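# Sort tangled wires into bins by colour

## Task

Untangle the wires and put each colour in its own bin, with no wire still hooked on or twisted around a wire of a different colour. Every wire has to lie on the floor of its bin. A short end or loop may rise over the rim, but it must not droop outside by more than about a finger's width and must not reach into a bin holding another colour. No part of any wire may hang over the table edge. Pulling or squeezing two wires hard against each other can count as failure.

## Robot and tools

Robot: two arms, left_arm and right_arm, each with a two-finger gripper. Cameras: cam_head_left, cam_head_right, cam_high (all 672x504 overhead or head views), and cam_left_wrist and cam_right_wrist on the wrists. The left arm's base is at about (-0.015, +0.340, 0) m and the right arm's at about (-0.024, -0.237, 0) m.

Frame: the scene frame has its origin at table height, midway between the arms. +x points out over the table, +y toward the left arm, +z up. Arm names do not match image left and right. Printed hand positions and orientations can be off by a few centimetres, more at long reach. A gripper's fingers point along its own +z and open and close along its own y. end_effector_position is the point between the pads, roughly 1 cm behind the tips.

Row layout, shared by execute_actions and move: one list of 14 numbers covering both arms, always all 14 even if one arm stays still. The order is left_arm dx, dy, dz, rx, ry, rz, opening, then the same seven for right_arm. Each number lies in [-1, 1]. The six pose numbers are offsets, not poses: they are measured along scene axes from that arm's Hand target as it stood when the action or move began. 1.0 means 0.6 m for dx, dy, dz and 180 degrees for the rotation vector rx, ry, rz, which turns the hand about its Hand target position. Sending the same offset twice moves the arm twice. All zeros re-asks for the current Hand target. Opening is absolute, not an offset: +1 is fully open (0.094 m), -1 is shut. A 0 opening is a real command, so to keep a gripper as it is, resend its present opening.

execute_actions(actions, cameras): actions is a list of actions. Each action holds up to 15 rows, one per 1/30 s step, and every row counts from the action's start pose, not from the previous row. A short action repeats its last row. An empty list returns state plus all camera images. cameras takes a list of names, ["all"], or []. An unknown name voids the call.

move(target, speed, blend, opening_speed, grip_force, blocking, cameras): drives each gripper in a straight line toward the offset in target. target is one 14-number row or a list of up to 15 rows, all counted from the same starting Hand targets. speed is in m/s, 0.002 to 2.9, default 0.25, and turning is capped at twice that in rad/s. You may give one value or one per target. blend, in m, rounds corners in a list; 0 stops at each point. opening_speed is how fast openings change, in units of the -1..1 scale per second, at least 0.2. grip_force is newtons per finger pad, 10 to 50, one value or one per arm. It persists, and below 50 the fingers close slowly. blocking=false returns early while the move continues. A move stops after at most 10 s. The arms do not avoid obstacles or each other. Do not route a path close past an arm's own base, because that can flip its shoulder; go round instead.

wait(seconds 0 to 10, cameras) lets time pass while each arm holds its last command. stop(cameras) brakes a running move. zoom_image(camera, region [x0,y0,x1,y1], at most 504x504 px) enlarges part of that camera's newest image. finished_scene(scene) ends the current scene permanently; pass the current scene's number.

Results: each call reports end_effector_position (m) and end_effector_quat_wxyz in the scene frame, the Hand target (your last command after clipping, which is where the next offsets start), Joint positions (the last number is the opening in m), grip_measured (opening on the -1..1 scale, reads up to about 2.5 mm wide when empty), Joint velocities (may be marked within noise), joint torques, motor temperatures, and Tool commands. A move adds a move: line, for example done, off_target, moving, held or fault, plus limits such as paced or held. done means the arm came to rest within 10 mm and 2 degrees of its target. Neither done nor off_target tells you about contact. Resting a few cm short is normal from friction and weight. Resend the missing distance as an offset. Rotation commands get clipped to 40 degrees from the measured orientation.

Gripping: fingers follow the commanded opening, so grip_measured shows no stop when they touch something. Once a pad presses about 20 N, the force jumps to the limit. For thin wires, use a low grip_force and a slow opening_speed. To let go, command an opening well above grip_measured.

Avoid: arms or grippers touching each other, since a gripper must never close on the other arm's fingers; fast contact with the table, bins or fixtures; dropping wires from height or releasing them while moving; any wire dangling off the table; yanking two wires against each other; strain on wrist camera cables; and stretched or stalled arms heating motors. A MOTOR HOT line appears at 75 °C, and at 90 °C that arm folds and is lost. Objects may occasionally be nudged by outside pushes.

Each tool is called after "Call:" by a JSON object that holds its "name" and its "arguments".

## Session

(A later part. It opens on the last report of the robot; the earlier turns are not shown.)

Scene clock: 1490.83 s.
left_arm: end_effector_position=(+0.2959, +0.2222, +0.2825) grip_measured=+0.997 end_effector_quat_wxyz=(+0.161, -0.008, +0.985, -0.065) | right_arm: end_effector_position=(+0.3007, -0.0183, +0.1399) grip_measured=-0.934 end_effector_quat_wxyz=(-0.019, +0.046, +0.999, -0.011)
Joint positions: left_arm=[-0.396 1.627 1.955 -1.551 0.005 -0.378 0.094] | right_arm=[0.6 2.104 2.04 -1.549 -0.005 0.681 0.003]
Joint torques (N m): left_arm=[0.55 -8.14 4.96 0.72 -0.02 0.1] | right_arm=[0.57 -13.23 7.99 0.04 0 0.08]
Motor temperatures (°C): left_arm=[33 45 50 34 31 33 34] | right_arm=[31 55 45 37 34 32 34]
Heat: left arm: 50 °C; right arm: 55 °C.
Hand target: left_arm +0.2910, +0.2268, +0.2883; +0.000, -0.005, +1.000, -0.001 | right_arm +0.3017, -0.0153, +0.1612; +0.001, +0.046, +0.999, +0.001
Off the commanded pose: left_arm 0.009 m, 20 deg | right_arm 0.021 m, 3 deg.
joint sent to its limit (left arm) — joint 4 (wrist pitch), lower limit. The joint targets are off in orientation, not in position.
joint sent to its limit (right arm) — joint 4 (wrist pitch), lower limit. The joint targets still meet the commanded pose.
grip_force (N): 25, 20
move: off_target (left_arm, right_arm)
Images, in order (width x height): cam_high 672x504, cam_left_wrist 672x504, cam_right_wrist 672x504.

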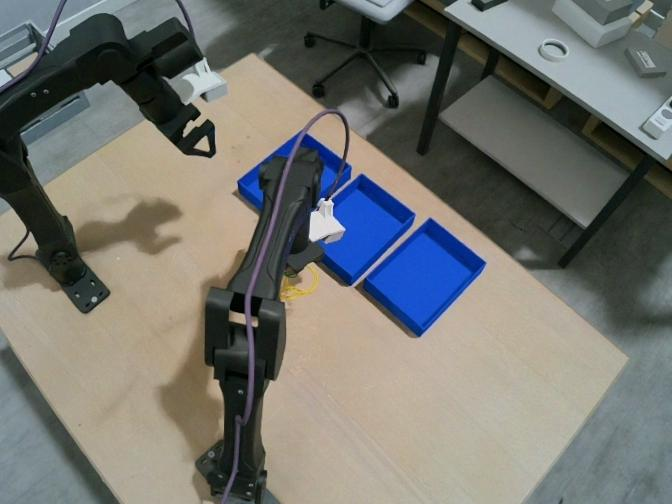

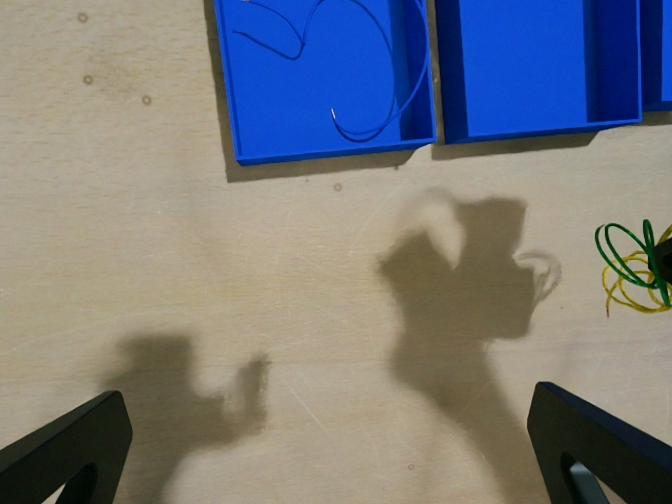

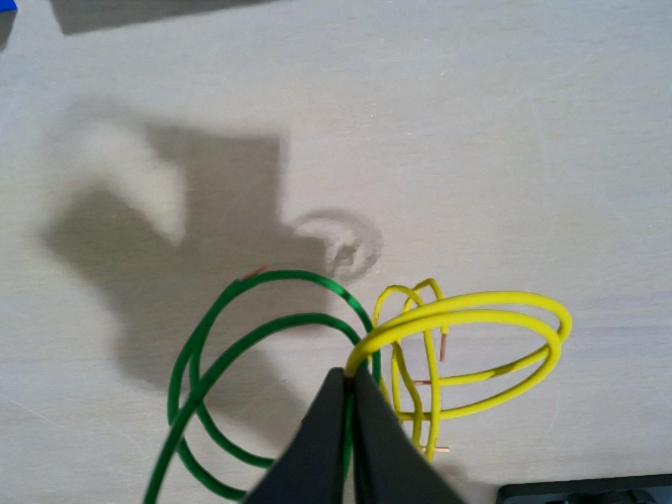

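Call:
{"name": "move", "arguments": {"target": [[0.05, -0.12, -0.28, 0, -0.69, -0.69, -0.3, 0,0,0, 0,0,0, -1]], "speed": 0.3, "cameras": ["all"]}}

Scene clock: 1587.40 s.
left_arm: end_effector_position=(+0.3241, +0.1551, +0.1200) grip_measured=-0.297 end_effector_quat_wxyz=(+0.704, +0.706, +0.069, -0.006) | right_arm: end_effector_position=(+0.3007, -0.0183, +0.1399) grip_measured=-0.934 end_effector_quat_wxyz=(-0.019, +0.046, +0.999, -0.011)
Joint positions: left_arm=[-0.054 2.051 0.697 1.285 1.462 1.534 0.033] | right_arm=[0.6 2.104 2.04 -1.55 -0.005 0.681 0.003]
Joint torques (N m): left_arm=[0.08 -7.75 4.63 1.38 0.38 0.23] | right_arm=[0.57 -13.26 7.99 0.03 0 0.07]
Motor temperatures (°C): left_arm=[33 45 49 35 31 33 34] | right_arm=[31 57 45 36 34 32 34]
Heat: left arm: 49 °C; right arm: 57 °C.
Hand target: left_arm +0.3211, +0.1547, +0.1204; +0.706, +0.707, +0.041, -0.003 | right_arm +0.3017, -0.0153, +0.1612; +0.001, +0.046, +0.999, +0.001
Off the commanded pose: left_arm 0.003 m, 3 deg | right_arm 0.021 m, 3 deg.
joint sent to its limit (right arm) — joint 4 (wrist pitch), lower limit. The joint targets still meet the commanded pose.
grip_force (N): 25, 20
move: off_target (left_arm, right_arm)

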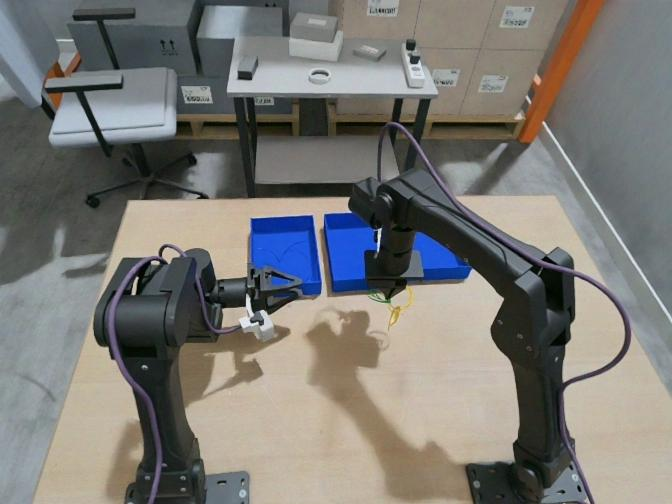

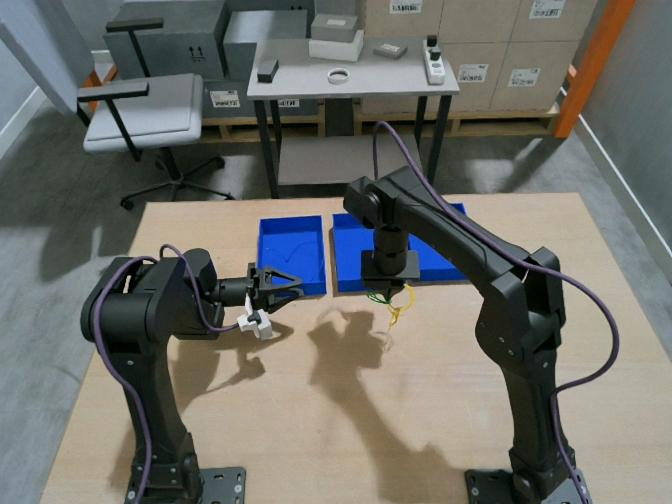

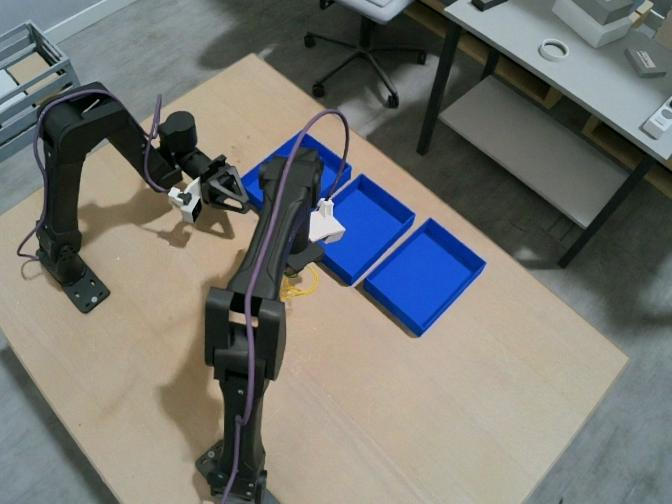

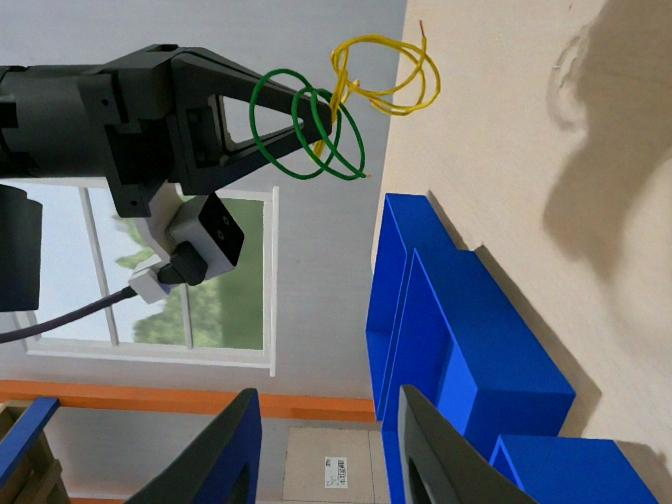

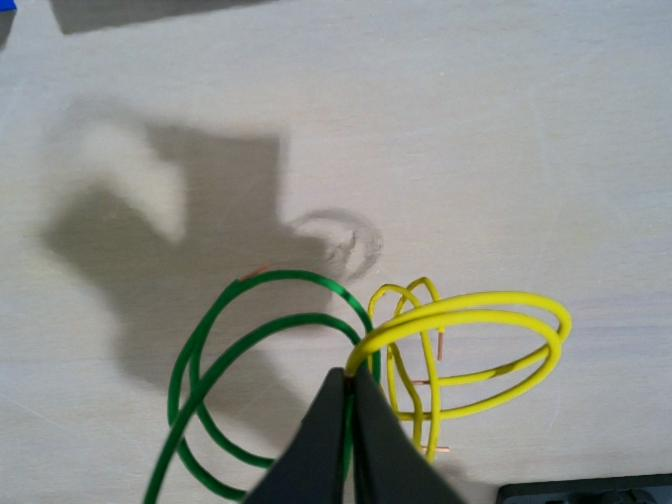

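Call:
{"name": "zoom_image", "arguments": {"camera": "cam_left_wrist", "region": [230, 10, 460, 200]}}

Scaled by 2.191 from the camera's 672x504 image, which has a finer 960x720 frame.

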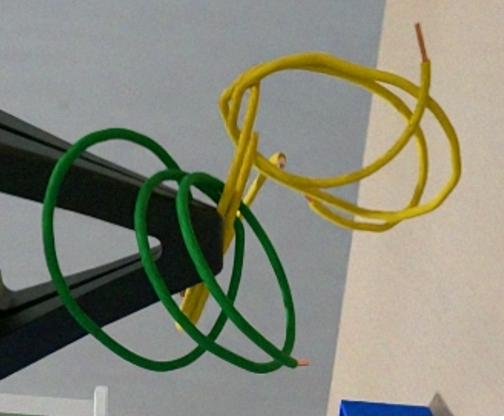

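Call:
{"name": "zoom_image", "arguments": {"camera": "cam_left_wrist", "region": [290, 80, 390, 190]}}

Scaled by 4.582 from the camera's 672x504 image, which has a finer 960x720 frame.

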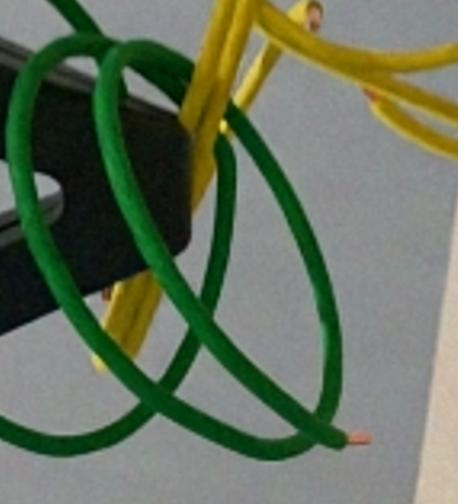

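Call:
{"name": "move", "arguments": {"target": [[0.0, -0.18, -0.01, 0, 0.19, 0, -0.6, 0,0,0, 0,0,0, -1]], "speed": 0.15, "cameras": ["cam_left_wrist","cam_right_wrist","cam_head_left"]}}

Call:
{"name": "zoom_image", "arguments": {"camera": "cam_left_wrist", "region": [250, 150, 500, 400]}}

Scene clock: 1651.87 s.
left_arm: end_effector_position=(+0.3183, +0.0493, +0.1213) grip_measured=-0.597 end_effector_quat_wxyz=(+0.669, +0.676, +0.235, -0.201) | right_arm: end_effector_position=(+0.3007, -0.0183, +0.1399) grip_measured=-0.934 end_effector_quat_wxyz=(-0.019, +0.046, +0.999, -0.011)
Joint positions: left_arm=[-0.364 2.08 0.788 1.228 1.197 1.005 0.019] | right_arm=[0.6 2.104 2.04 -1.55 -0.005 0.681 0.003]
Joint torques (N m): left_arm=[-0.49 -7.79 5.18 1.09 -0.02 -0.11] | right_arm=[0.57 -13.24 7.98 0.03 0 0.08]
Motor temperatures (°C): left_arm=[33 45 47 38 32 33 34] | right_arm=[31 58 46 36 34 32 34]
Heat: left arm: 47 °C; right arm: 58 °C.
Hand target: left_arm +0.3211, +0.0468, +0.1143; +0.663, +0.675, +0.247, -0.211 | right_arm +0.3017, -0.0153, +0.1612; +0.001, +0.046, +0.999, +0.001
Off the commanded pose: left_arm 0.008 m, 2 deg | right_arm 0.021 m, 3 deg.
joint sent to its limit (right arm) — joint 4 (wrist pitch), lower limit. The joint targets still meet the commanded pose.
grip_force (N): 25, 20
move: off_target (right_arm)
Images, in order (width x height): cam_head_left 672x504, cam_left_wrist 672x504, cam_right_wrist 672x504.

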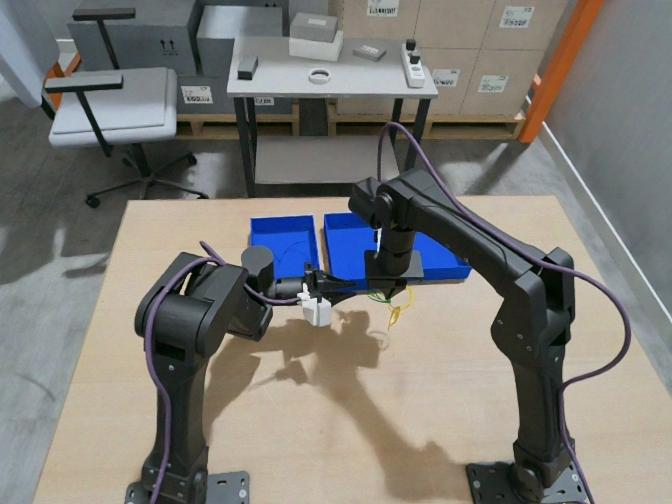

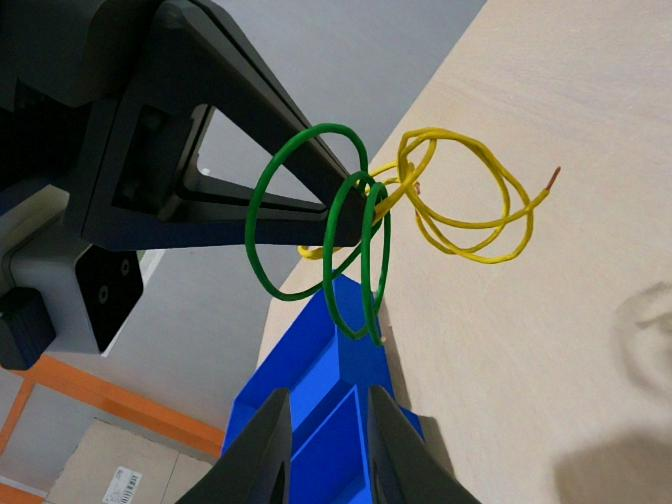

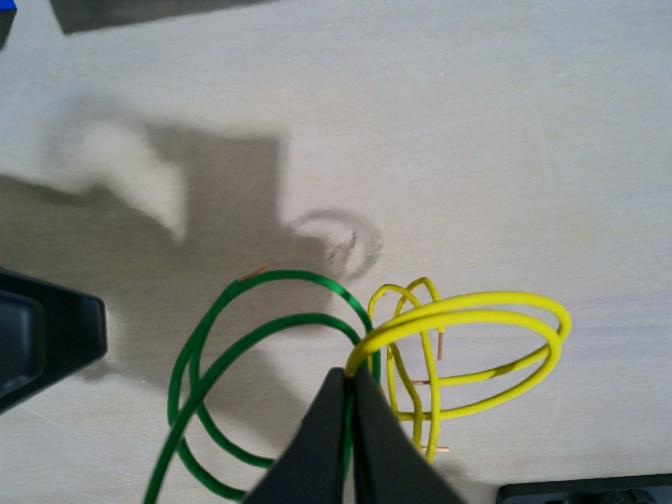

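Scaled by 2.016 from the camera's 672x504 image, which has a finer 960x720 frame.

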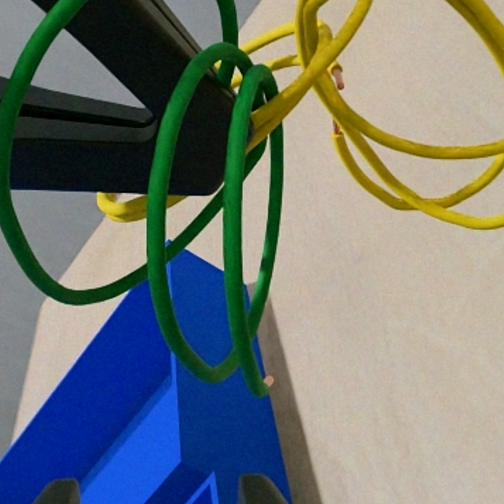

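Call:
{"name": "move", "arguments": {"target": [[-0.005, -0.01, -0.018, 0, 0, 0, -0.6, 0,0,0, 0,0,0, -1],[-0.005, -0.045, -0.019, 0, 0, 0, -0.6, 0,0,0, 0,0,0, -1]], "speed": 0.08, "cameras": ["cam_left_wrist","cam_right_wrist"]}}

Call:
{"name": "zoom_image", "arguments": {"camera": "cam_left_wrist", "region": [250, 200, 500, 450]}}

Scene clock: 1674.40 s.
left_arm: end_effector_position=(+0.3146, +0.0215, +0.1056) grip_measured=-0.597 end_effector_quat_wxyz=(+0.661, +0.677, +0.246, -0.211) | right_arm: end_effector_position=(+0.3006, -0.0184, +0.1399) grip_measured=-0.934 end_effector_quat_wxyz=(-0.019, +0.046, +0.999, -0.011)
Joint positions: left_arm=[-0.442 2.141 0.82 1.235 1.123 0.991 0.019] | right_arm=[0.6 2.104 2.04 -1.55 -0.005 0.681 0.003]
Joint torques (N m): left_arm=[-0.5 -8.34 5.12 1.6 0.03 -0.12] | right_arm=[0.57 -13.24 7.98 0.04 0 0.08]
Motor temperatures (°C): left_arm=[33 44 48 37 32 33 34] | right_arm=[31 59 46 36 34 32 34]
Heat: left arm: 48 °C; right arm: 59 °C.
Hand target: left_arm +0.3180, +0.0197, +0.1030; +0.663, +0.675, +0.247, -0.211 | right_arm +0.3016, -0.0154, +0.1612; +0.001, +0.046, +0.999, +0.001
Off the commanded pose: left_arm 0.005 m, 0 deg | right_arm 0.021 m, 3 deg.
joint sent to its limit (right arm) — joint 4 (wrist pitch), lower limit. The joint targets still meet the commanded pose.
grip_force (N): 25, 20
move: off_target (right_arm)
Images, in order (width x height): cam_left_wrist 672x504, cam_right_wrist 672x504.

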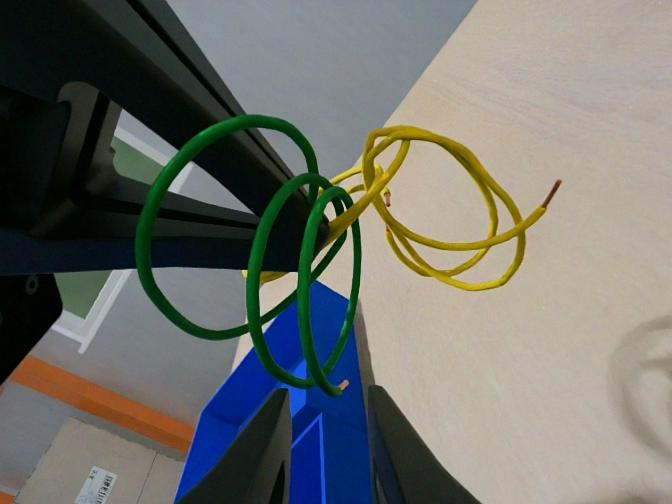

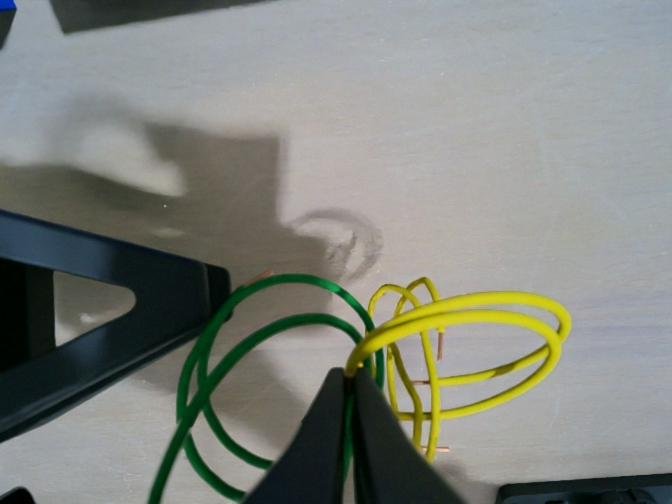

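Scaled by 2.016 from the camera's 672x504 image, which has a finer 960x720 frame.

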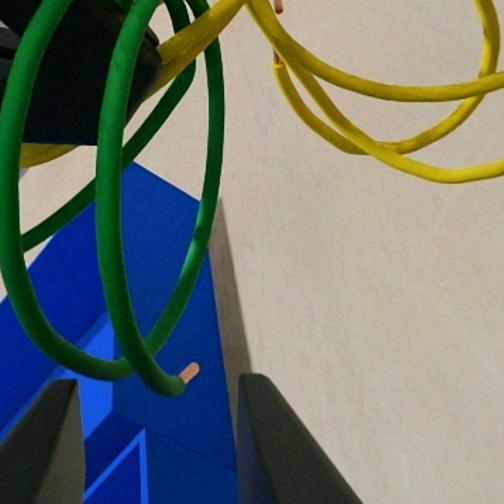

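Call:
{"name": "move", "arguments": {"target": [[0, 0.025, 0, 0, 0, 0, -0.6, 0,0,0, 0,0,0, -1],[-0.018, 0.025, 0.028, 0, 0, 0, -0.6, 0,0,0, 0,0,0, -1]], "speed": 0.06, "cameras": ["cam_left_wrist","cam_right_wrist"]}}

Call:
{"name": "zoom_image", "arguments": {"camera": "cam_left_wrist", "region": [200, 200, 450, 450]}}

Scene clock: 1715.20 s.
left_arm: end_effector_position=(+0.3119, +0.0357, +0.1190) grip_measured=-0.597 end_effector_quat_wxyz=(+0.667, +0.675, +0.242, -0.204) | right_arm: end_effector_position=(+0.3006, -0.0184, +0.1399) grip_measured=-0.934 end_effector_quat_wxyz=(-0.019, +0.046, +0.999, -0.011)
Joint positions: left_arm=[-0.409 2.081 0.778 1.236 1.147 0.991 0.019] | right_arm=[0.6 2.104 2.04 -1.55 -0.005 0.681 0.003]
Joint torques (N m): left_arm=[-0.58 -10.73 3.32 1.15 0.07 -0.05] | right_arm=[0.58 -13.24 7.99 0.04 0 0.08]
Motor temperatures (°C): left_arm=[33 46 46 40 32 33 34] | right_arm=[31 60 46 35 34 32 34]
Heat: left arm: 46 °C; right arm: 60 °C.
Hand target: left_arm +0.3073, +0.0347, +0.1198; +0.663, +0.675, +0.247, -0.211 | right_arm +0.3016, -0.0154, +0.1612; +0.001, +0.046, +0.999, +0.001
Off the commanded pose: left_arm 0.005 m, 1 deg | right_arm 0.021 m, 3 deg.
joint sent to its limit (right arm) — joint 4 (wrist pitch), lower limit. The joint targets still meet the commanded pose.
grip_force (N): 25, 20
move: off_target (right_arm)
Images, in order (width x height): cam_left_wrist 672x504, cam_right_wrist 672x504.

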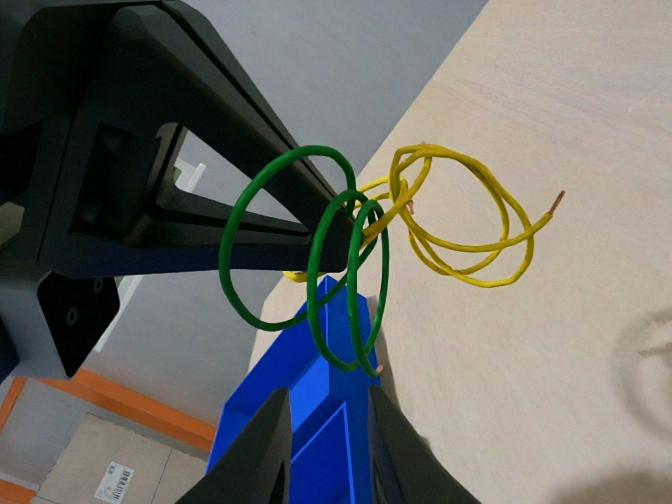

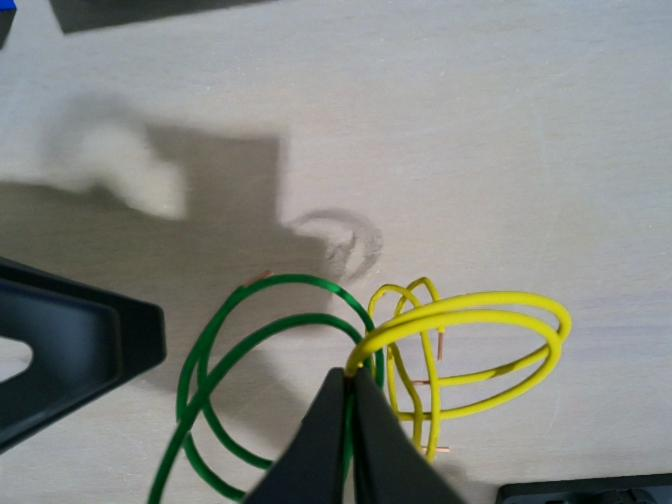

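Scaled by 2.016 from the camera's 672x504 image, which has a finer 960x720 frame.

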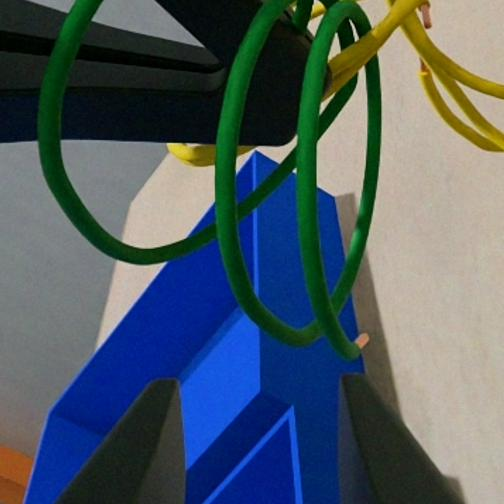

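Call:
{"name": "move", "arguments": {"target": [[-0.017, 0, 0.003, 0, 0, 0, -0.6, 0,0,0, 0,0,0, -1],[-0.017, -0.038, 0.003, 0, 0, 0, -0.6, 0,0,0, 0,0,0, -1]], "speed": 0.05, "cameras": ["cam_left_wrist","cam_right_wrist"]}}

Call:
{"name": "zoom_image", "arguments": {"camera": "cam_left_wrist", "region": [200, 200, 450, 450]}}

Scene clock: 1737.93 s.
left_arm: end_effector_position=(+0.2950, +0.0148, +0.1203) grip_measured=-0.597 end_effector_quat_wxyz=(+0.663, +0.676, +0.244, -0.208) | right_arm: end_effector_position=(+0.3006, -0.0184, +0.1399) grip_measured=-0.934 end_effector_quat_wxyz=(-0.019, +0.046, +0.999, -0.011)
Joint positions: left_arm=[-0.485 2.057 0.751 1.236 1.077 0.982 0.019] | right_arm=[0.6 2.104 2.04 -1.55 -0.005 0.681 0.003]
Joint torques (N m): left_arm=[-0.39 -9.17 5.15 1.3 0.03 -0.1] | right_arm=[0.58 -13.26 7.98 0.03 0.01 0.07]
Motor temperatures (°C): left_arm=[33 46 46 40 32 33 34] | right_arm=[31 60 46 35 34 32 34]
Heat: left arm: 46 °C; right arm: 60 °C.
Hand target: left_arm +0.2971, +0.0120, +0.1216; +0.663, +0.675, +0.247, -0.211 | right_arm +0.3016, -0.0154, +0.1612; +0.001, +0.046, +0.999, +0.001
Off the commanded pose: left_arm 0.004 m, 0 deg | right_arm 0.021 m, 3 deg.
joint sent to its limit (right arm) — joint 4 (wrist pitch), lower limit. The joint targets still meet the commanded pose.
grip_force (N): 25, 20
move: off_target (right_arm)
Images, in order (width x height): cam_left_wrist 672x504, cam_right_wrist 672x504.

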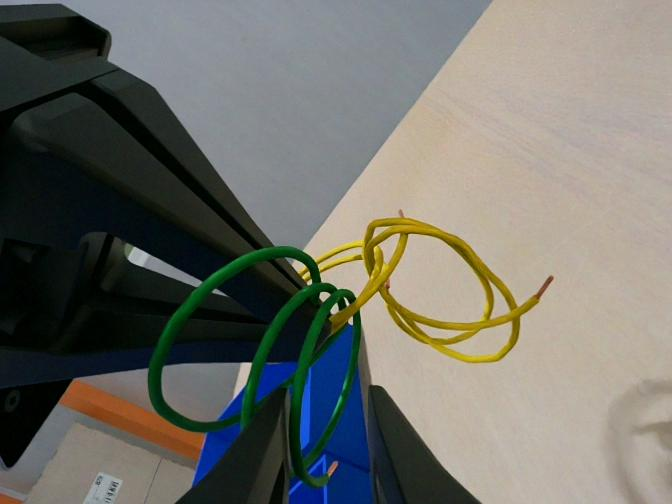

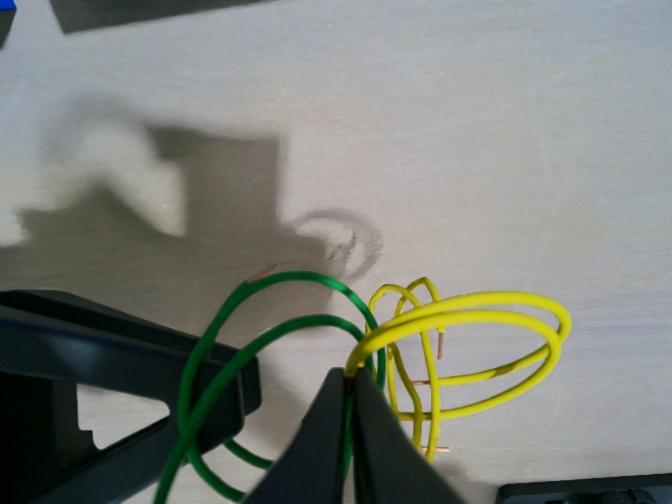

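Scaled by 2.016 from the camera's 672x504 image, which has a finer 960x720 frame.

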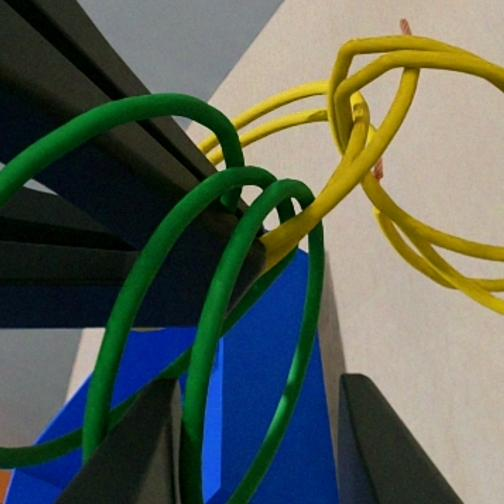

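Call:
{"name": "move", "arguments": {"target": [[0.002, -0.01, 0, 0, 0, 0, -0.6, 0,0,0, 0,0,0, -1]], "speed": 0.05}}

Call:
{"name": "move", "arguments": {"target": [0, 0, 0, 0, 0, 0, -1, 0,0,0, 0,0,0, -1], "opening_speed": 0.3, "cameras": ["cam_left_wrist","cam_right_wrist"]}}

Call:
{"name": "zoom_image", "arguments": {"camera": "cam_left_wrist", "region": [200, 200, 450, 450]}}

Scene clock: 1749.07 s.
left_arm: end_effector_position=(+0.2965, +0.0095, +0.1244) grip_measured=-0.597 end_effector_quat_wxyz=(+0.667, +0.675, +0.240, -0.204) | right_arm: end_effector_position=(+0.3006, -0.0184, +0.1399) grip_measured=-0.934 end_effector_quat_wxyz=(-0.019, +0.046, +0.999, -0.011)
Joint positions: left_arm=[-0.497 2.057 0.766 1.236 1.063 0.98 0.019] | right_arm=[0.6 2.104 2.04 -1.55 -0.005 0.681 0.003]
Joint torques (N m): left_arm=[-0.66 -8.46 5.34 1.27 0.01 -0.13] | right_arm=[0.58 -13.26 7.98 0.04 0.01 0.08]
Motor temperatures (°C): left_arm=[33 46 47 40 32 33 34] | right_arm=[31 61 47 35 34 32 34]
Heat: left arm: 47 °C; right arm: 61 °C.
Hand target: left_arm +0.2983, +0.0059, +0.1216; +0.663, +0.675, +0.247, -0.211 | right_arm +0.3016, -0.0154, +0.1612; +0.001, +0.046, +0.999, +0.001
Off the commanded pose: left_arm 0.005 m, 1 deg | right_arm 0.021 m, 3 deg.
joint sent to its limit (right arm) — joint 4 (wrist pitch), lower limit. The joint targets still meet the commanded pose.
grip_force (N): 25, 20
move: off_target (right_arm)

Scene clock: 1750.60 s.
left_arm: end_effector_position=(+0.2966, +0.0095, +0.1244) grip_measured=-0.940 end_effector_quat_wxyz=(+0.667, +0.675, +0.240, -0.204) | right_arm: end_effector_position=(+0.3006, -0.0184, +0.1399) grip_measured=-0.934 end_effector_quat_wxyz=(-0.019, +0.046, +0.999, -0.011)
Joint positions: left_arm=[-0.497 2.057 0.766 1.236 1.063 0.98 0.003] | right_arm=[0.6 2.104 2.04 -1.55 -0.005 0.681 0.003]
Joint torques (N m): left_arm=[-0.7 -8.35 5.33 1.24 -0.02 -0.1] | right_arm=[0.57 -13.24 7.98 0.04 0 0.07]
Motor temperatures (°C): left_arm=[33 46 47 40 32 33 34] | right_arm=[31 61 47 35 34 32 34]
Heat: left arm: 47 °C; right arm: 61 °C.
Hand target: left_arm +0.2982, +0.0059, +0.1216; +0.663, +0.675, +0.247, -0.211 | right_arm +0.3016, -0.0154, +0.1612; +0.001, +0.046, +0.999, +0.001
Off the commanded pose: left_arm 0.005 m, 1 deg | right_arm 0.021 m, 3 deg.
joint sent to its limit (right arm) — joint 4 (wrist pitch), lower limit. The joint targets still meet the commanded pose.
grip_force (N): 25, 20
move: off_target (right_arm)
Images, in order (width x height): cam_left_wrist 672x504, cam_right_wrist 672x504.

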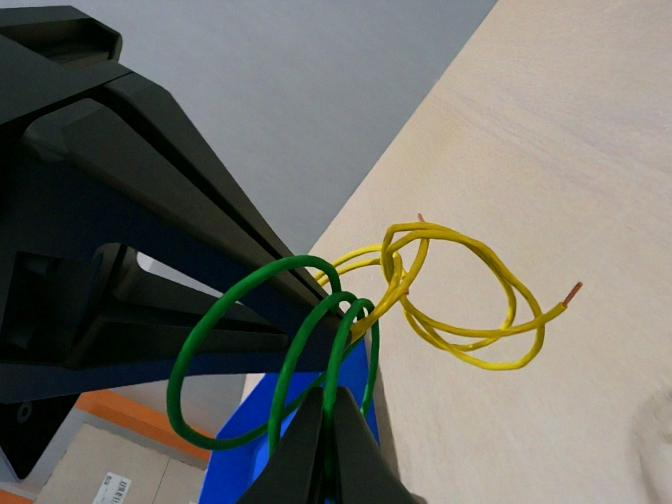

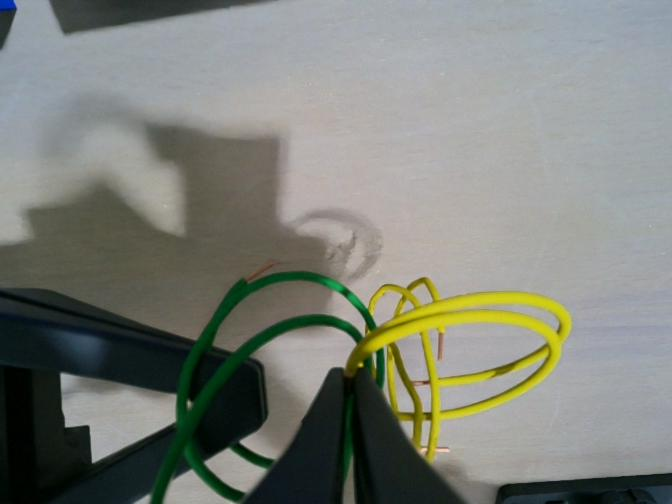

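Scaled by 2.016 from the camera's 672x504 image, which has a finer 960x720 frame.

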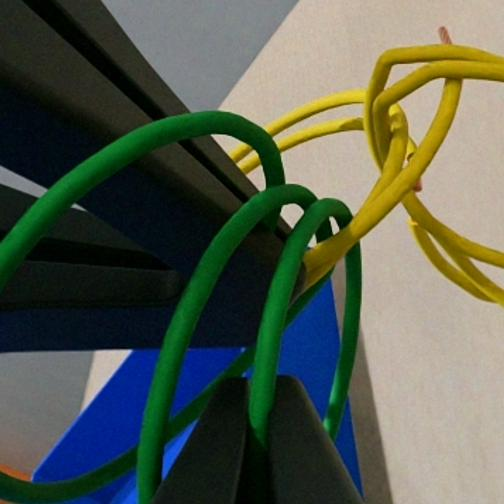

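Call:
{"name": "move", "arguments": {"target": [0, 0, 0, 0, 0, 0, -1, 0,0,0, 0,0,0, -0.75], "opening_speed": 0.2, "cameras": ["cam_left_wrist","cam_right_wrist"]}}

Call:
{"name": "move", "arguments": {"target": [0, 0, 0, 0, 0, 0, -1, 0,0,0.16, 0,0,0, -0.75], "speed": 0.06, "cameras": ["cam_left_wrist","cam_right_wrist","cam_high"]}}

Scene clock: 1767.87 s.
left_arm: end_effector_position=(+0.2967, +0.0095, +0.1244) grip_measured=-0.940 end_effector_quat_wxyz=(+0.667, +0.675, +0.240, -0.204) | right_arm: end_effector_position=(+0.3006, -0.0184, +0.1399) grip_measured=-0.752 end_effector_quat_wxyz=(-0.019, +0.046, +0.999, -0.011)
Joint positions: left_arm=[-0.497 2.057 0.766 1.236 1.063 0.98 0.003] | right_arm=[0.6 2.104 2.04 -1.55 -0.005 0.682 0.012]
Joint torques (N m): left_arm=[-0.7 -8.38 5.2 1.27 0.05 -0.12] | right_arm=[0.57 -13.24 7.98 0.04 0 0.07]
Motor temperatures (°C): left_arm=[33 46 48 40 32 33 35] | right_arm=[31 61 47 35 34 32 34]
Heat: left arm: 48 °C; right arm: 61 °C.
Hand target: left_arm +0.2983, +0.0059, +0.1216; +0.663, +0.675, +0.247, -0.211 | right_arm +0.3017, -0.0153, +0.1612; +0.001, +0.046, +0.999, +0.001
Off the commanded pose: left_arm 0.005 m, 1 deg | right_arm 0.021 m, 3 deg.
joint sent to its limit (right arm) — joint 4 (wrist pitch), lower limit. The joint targets still meet the commanded pose.
grip_force (N): 25, 20
move: off_target (right_arm)
Images, in order (width x height): cam_left_wrist 672x504, cam_right_wrist 672x504.

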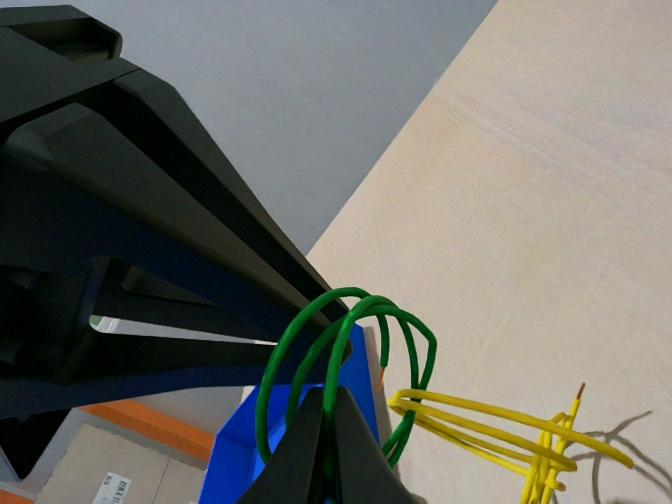

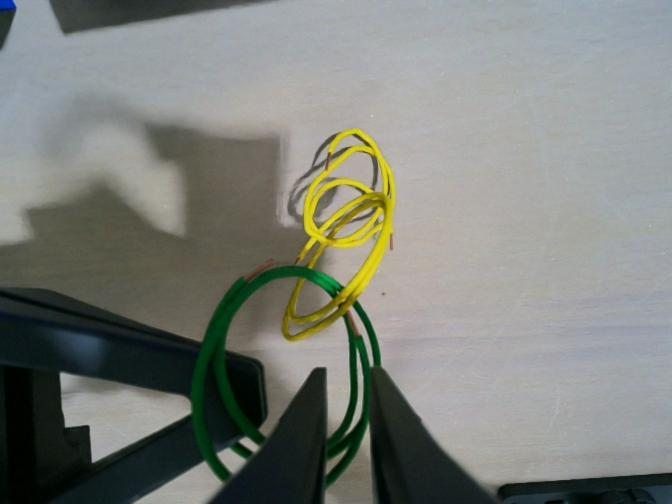

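Scene clock: 1769.87 s.
left_arm: end_effector_position=(+0.2967, +0.0095, +0.1244) grip_measured=-0.940 end_effector_quat_wxyz=(+0.667, +0.675, +0.240, -0.204) | right_arm: end_effector_position=(+0.3043, -0.0159, +0.2373) grip_measured=-0.752 end_effector_quat_wxyz=(+0.097, +0.046, +0.991, +0.075)
Joint positions: left_arm=[-0.497 2.057 0.766 1.236 1.063 0.98 0.003] | right_arm=[0.6 1.918 2.144 -1.551 -0.005 0.682 0.012]
Joint torques (N m): left_arm=[-0.65 -8.51 5.37 1.26 -0.02 -0.11] | right_arm=[0.58 -11.02 7.98 0.66 0.01 0.06]
Motor temperatures (°C): left_arm=[33 46 48 40 32 33 35] | right_arm=[31 61 47 35 34 32 34]
Heat: left arm: 48 °C; right arm: 61 °C.
Hand target: left_arm +0.2983, +0.0059, +0.1216; +0.663, +0.675, +0.247, -0.211 | right_arm +0.3017, -0.0153, +0.2572; +0.001, +0.046, +0.999, +0.001
Off the commanded pose: left_arm 0.005 m, 1 deg | right_arm 0.020 m, 14 deg.
joint sent to its limit (right arm) — joint 4 (wrist pitch), lower limit. The joint targets are off in orientation, not in position.
grip_force (N): 25, 20
move: off_target (right_arm)
Images, in order (width x height): cam_high 672x504, cam_left_wrist 672x504, cam_right_wrist 672x504.

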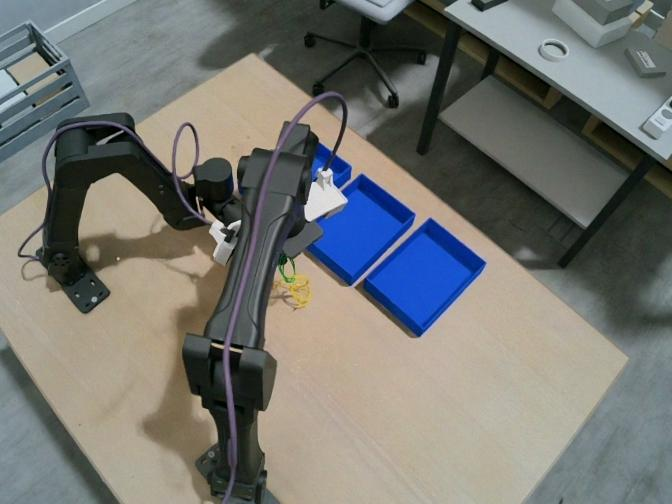

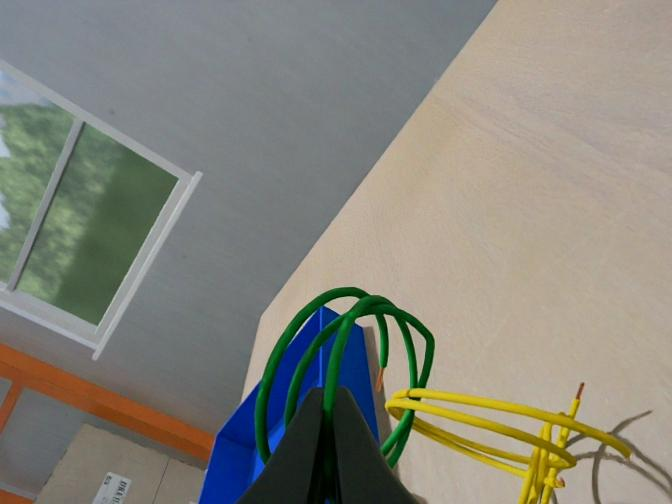

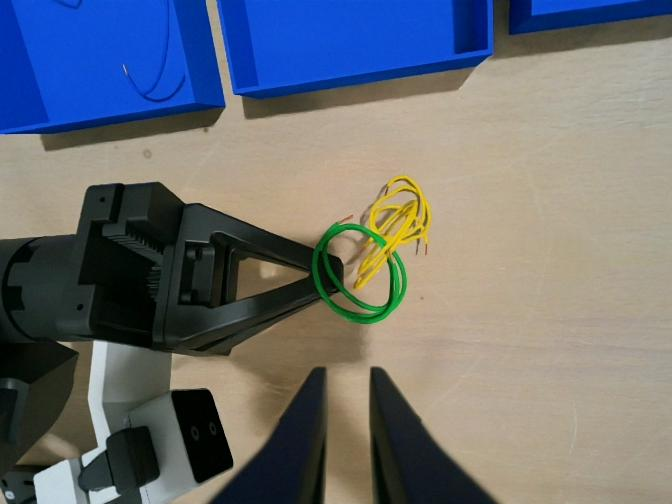

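Call:
{"name": "move", "arguments": {"target": [[0.0, 0.08, 0.12, 0, 0, 0, -1, 0,-0.1,0.0, 0,0,0, 1],[0.0, 0.12, 0.2, 0, 0, 0, -1, 0,-0.2,-0.25, 0.385,-0.385,0.385, 1]], "speed": 0.2, "blend": 0.04, "cameras": ["all"]}}

Call:
{"name": "zoom_image", "arguments": {"camera": "cam_right_wrist", "region": [200, 0, 504, 300]}}

Scene clock: 1794.30 s.
left_arm: end_effector_position=(+0.2982, +0.0757, +0.2309) grip_measured=-0.940 end_effector_quat_wxyz=(+0.659, +0.673, +0.257, -0.216) | right_arm: end_effector_position=(+0.2958, -0.1320, +0.1068) grip_measured=+0.999 end_effector_quat_wxyz=(+0.474, -0.455, +0.598, +0.459)
Joint positions: left_arm=[-0.307 1.625 0.813 0.697 1.249 0.999 0.003] | right_arm=[-0.231 2.08 1.142 -1.247 -1.413 -2.071 0.094]
Joint torques (N m): left_arm=[0.69 -8.69 7.23 1.08 0.21 0.06] | right_arm=[-0.4 -6.71 5.65 -0.72 -0.61 -0.1]
Motor temperatures (°C): left_arm=[33 46 49 39 32 33 35] | right_arm=[31 58 48 35 34 32 34]
Heat: left arm: 49 °C; right arm: 58 °C.
Hand target: left_arm +0.2983, +0.0779, +0.2416; +0.663, +0.675, +0.247, -0.211 | right_arm +0.3017, -0.1353, +0.1072; +0.477, -0.476, +0.521, +0.524
Off the commanded pose: left_arm 0.011 m, 1 deg | right_arm 0.007 m, 12 deg.
joint sent to its limit (right arm) — joint 6 (wrist roll), lower limit. The joint targets are off in orientation, not in position.
grip_force (N): 25, 20
move: off_target (left_arm, right_arm)

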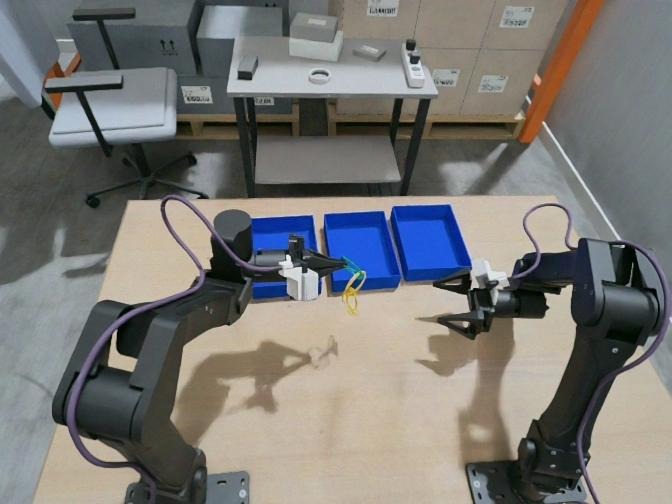

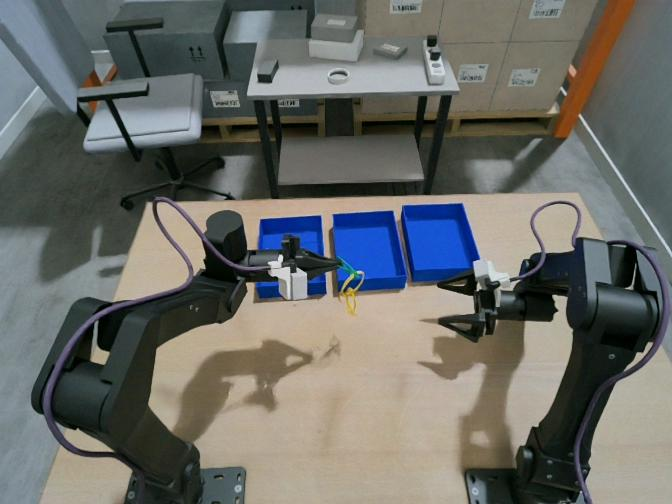

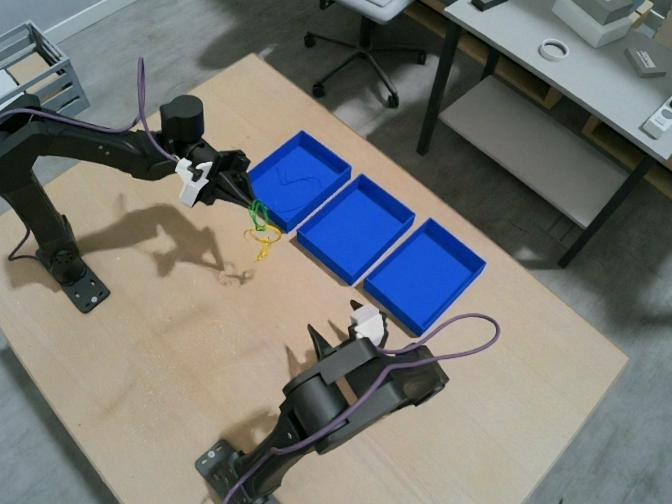

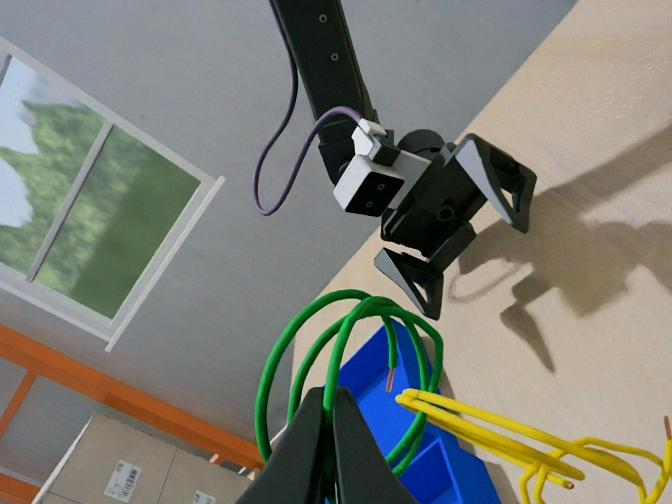

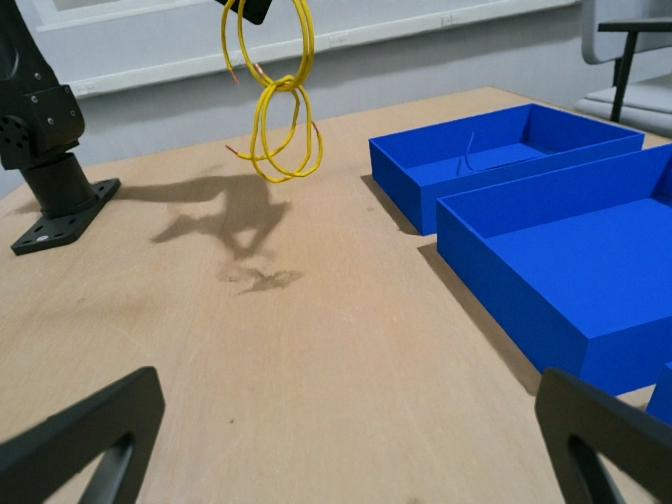

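Scaled by 1.658 from the camera's 672x504 image, which has a finer 960x720 frame.

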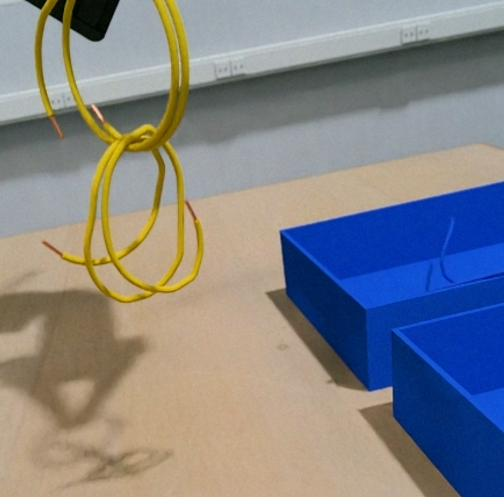

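Call:
{"name": "move", "arguments": {"target": [[0.0, 0, 0, 0, 0, 0, -1, -0.035,0.18,0.05, 0,0,-0.06, 1]], "speed": 0.2, "cameras": ["cam_right_wrist","cam_left_wrist","cam_high"]}}

Scene clock: 1814.20 s.
left_arm: end_effector_position=(+0.2982, +0.0757, +0.2308) grip_measured=-0.940 end_effector_quat_wxyz=(+0.659, +0.673, +0.257, -0.216) | right_arm: end_effector_position=(+0.2827, -0.0275, +0.1235) grip_measured=+0.999 end_effector_quat_wxyz=(-0.433, +0.507, -0.518, -0.536)
Joint positions: left_arm=[-0.307 1.625 0.813 0.696 1.249 1 0.003] | right_arm=[0.103 2.01 1.109 -0.754 -1.52 -1.54 0.094]
Joint torques (N m): left_arm=[0.73 -8.91 7.34 1.07 0.19 0.06] | right_arm=[-0.08 -11.14 3.25 0.29 -1.07 0.03]
Motor temperatures (°C): left_arm=[33 46 49 39 32 33 35] | right_arm=[31 55 46 36 34 32 34]
Heat: left arm: 49 °C; right arm: 55 °C.
Hand target: left_arm +0.2983, +0.0779, +0.2416; +0.663, +0.675, +0.247, -0.211 | right_arm +0.2807, -0.0273, +0.1372; -0.524, +0.425, -0.564, -0.476
Off the commanded pose: left_arm 0.011 m, 1 deg | right_arm 0.014 m, 16 deg.
joint sent to its limit (right arm) — joint 5 (wrist yaw), lower limit. The joint targets are off in orientation, not in position.
grip_force (N): 25, 20
move: off_target (left_arm, right_arm)
Images, in order (width x height): cam_high 672x504, cam_left_wrist 672x504, cam_right_wrist 672x504.

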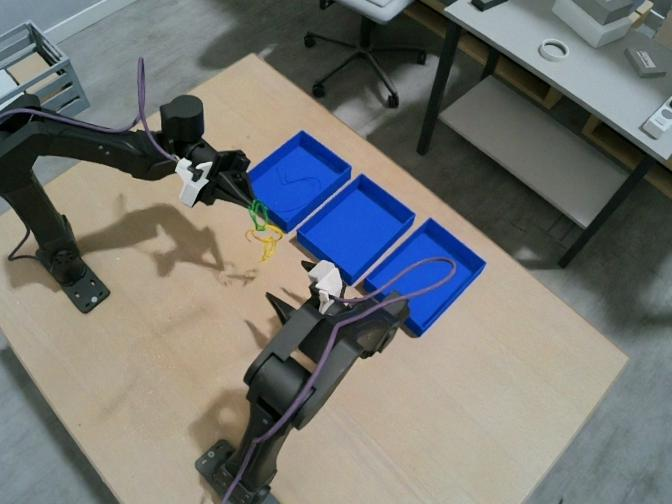

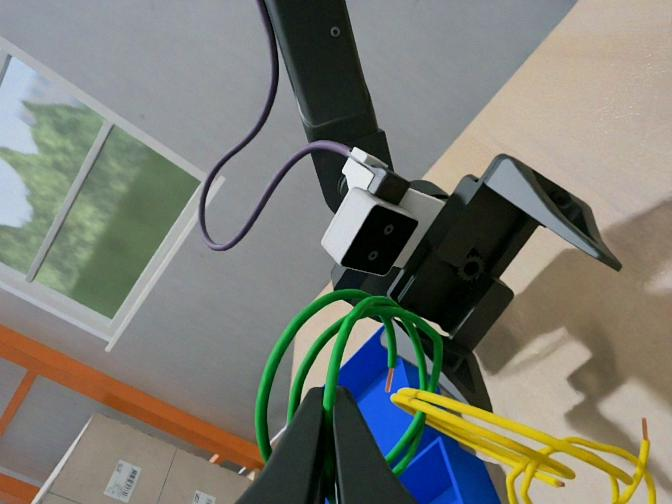

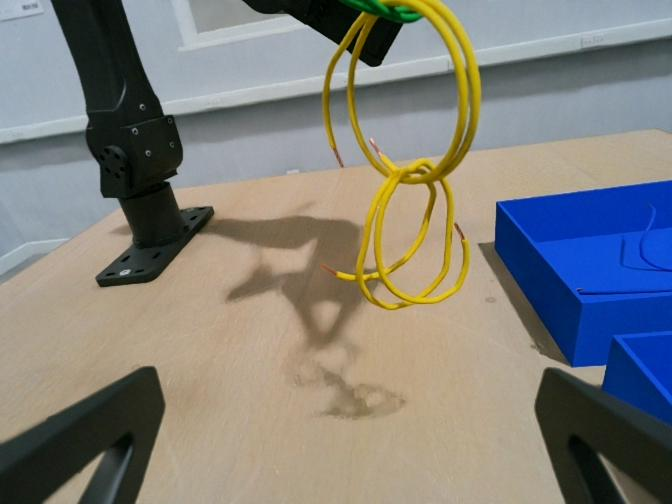

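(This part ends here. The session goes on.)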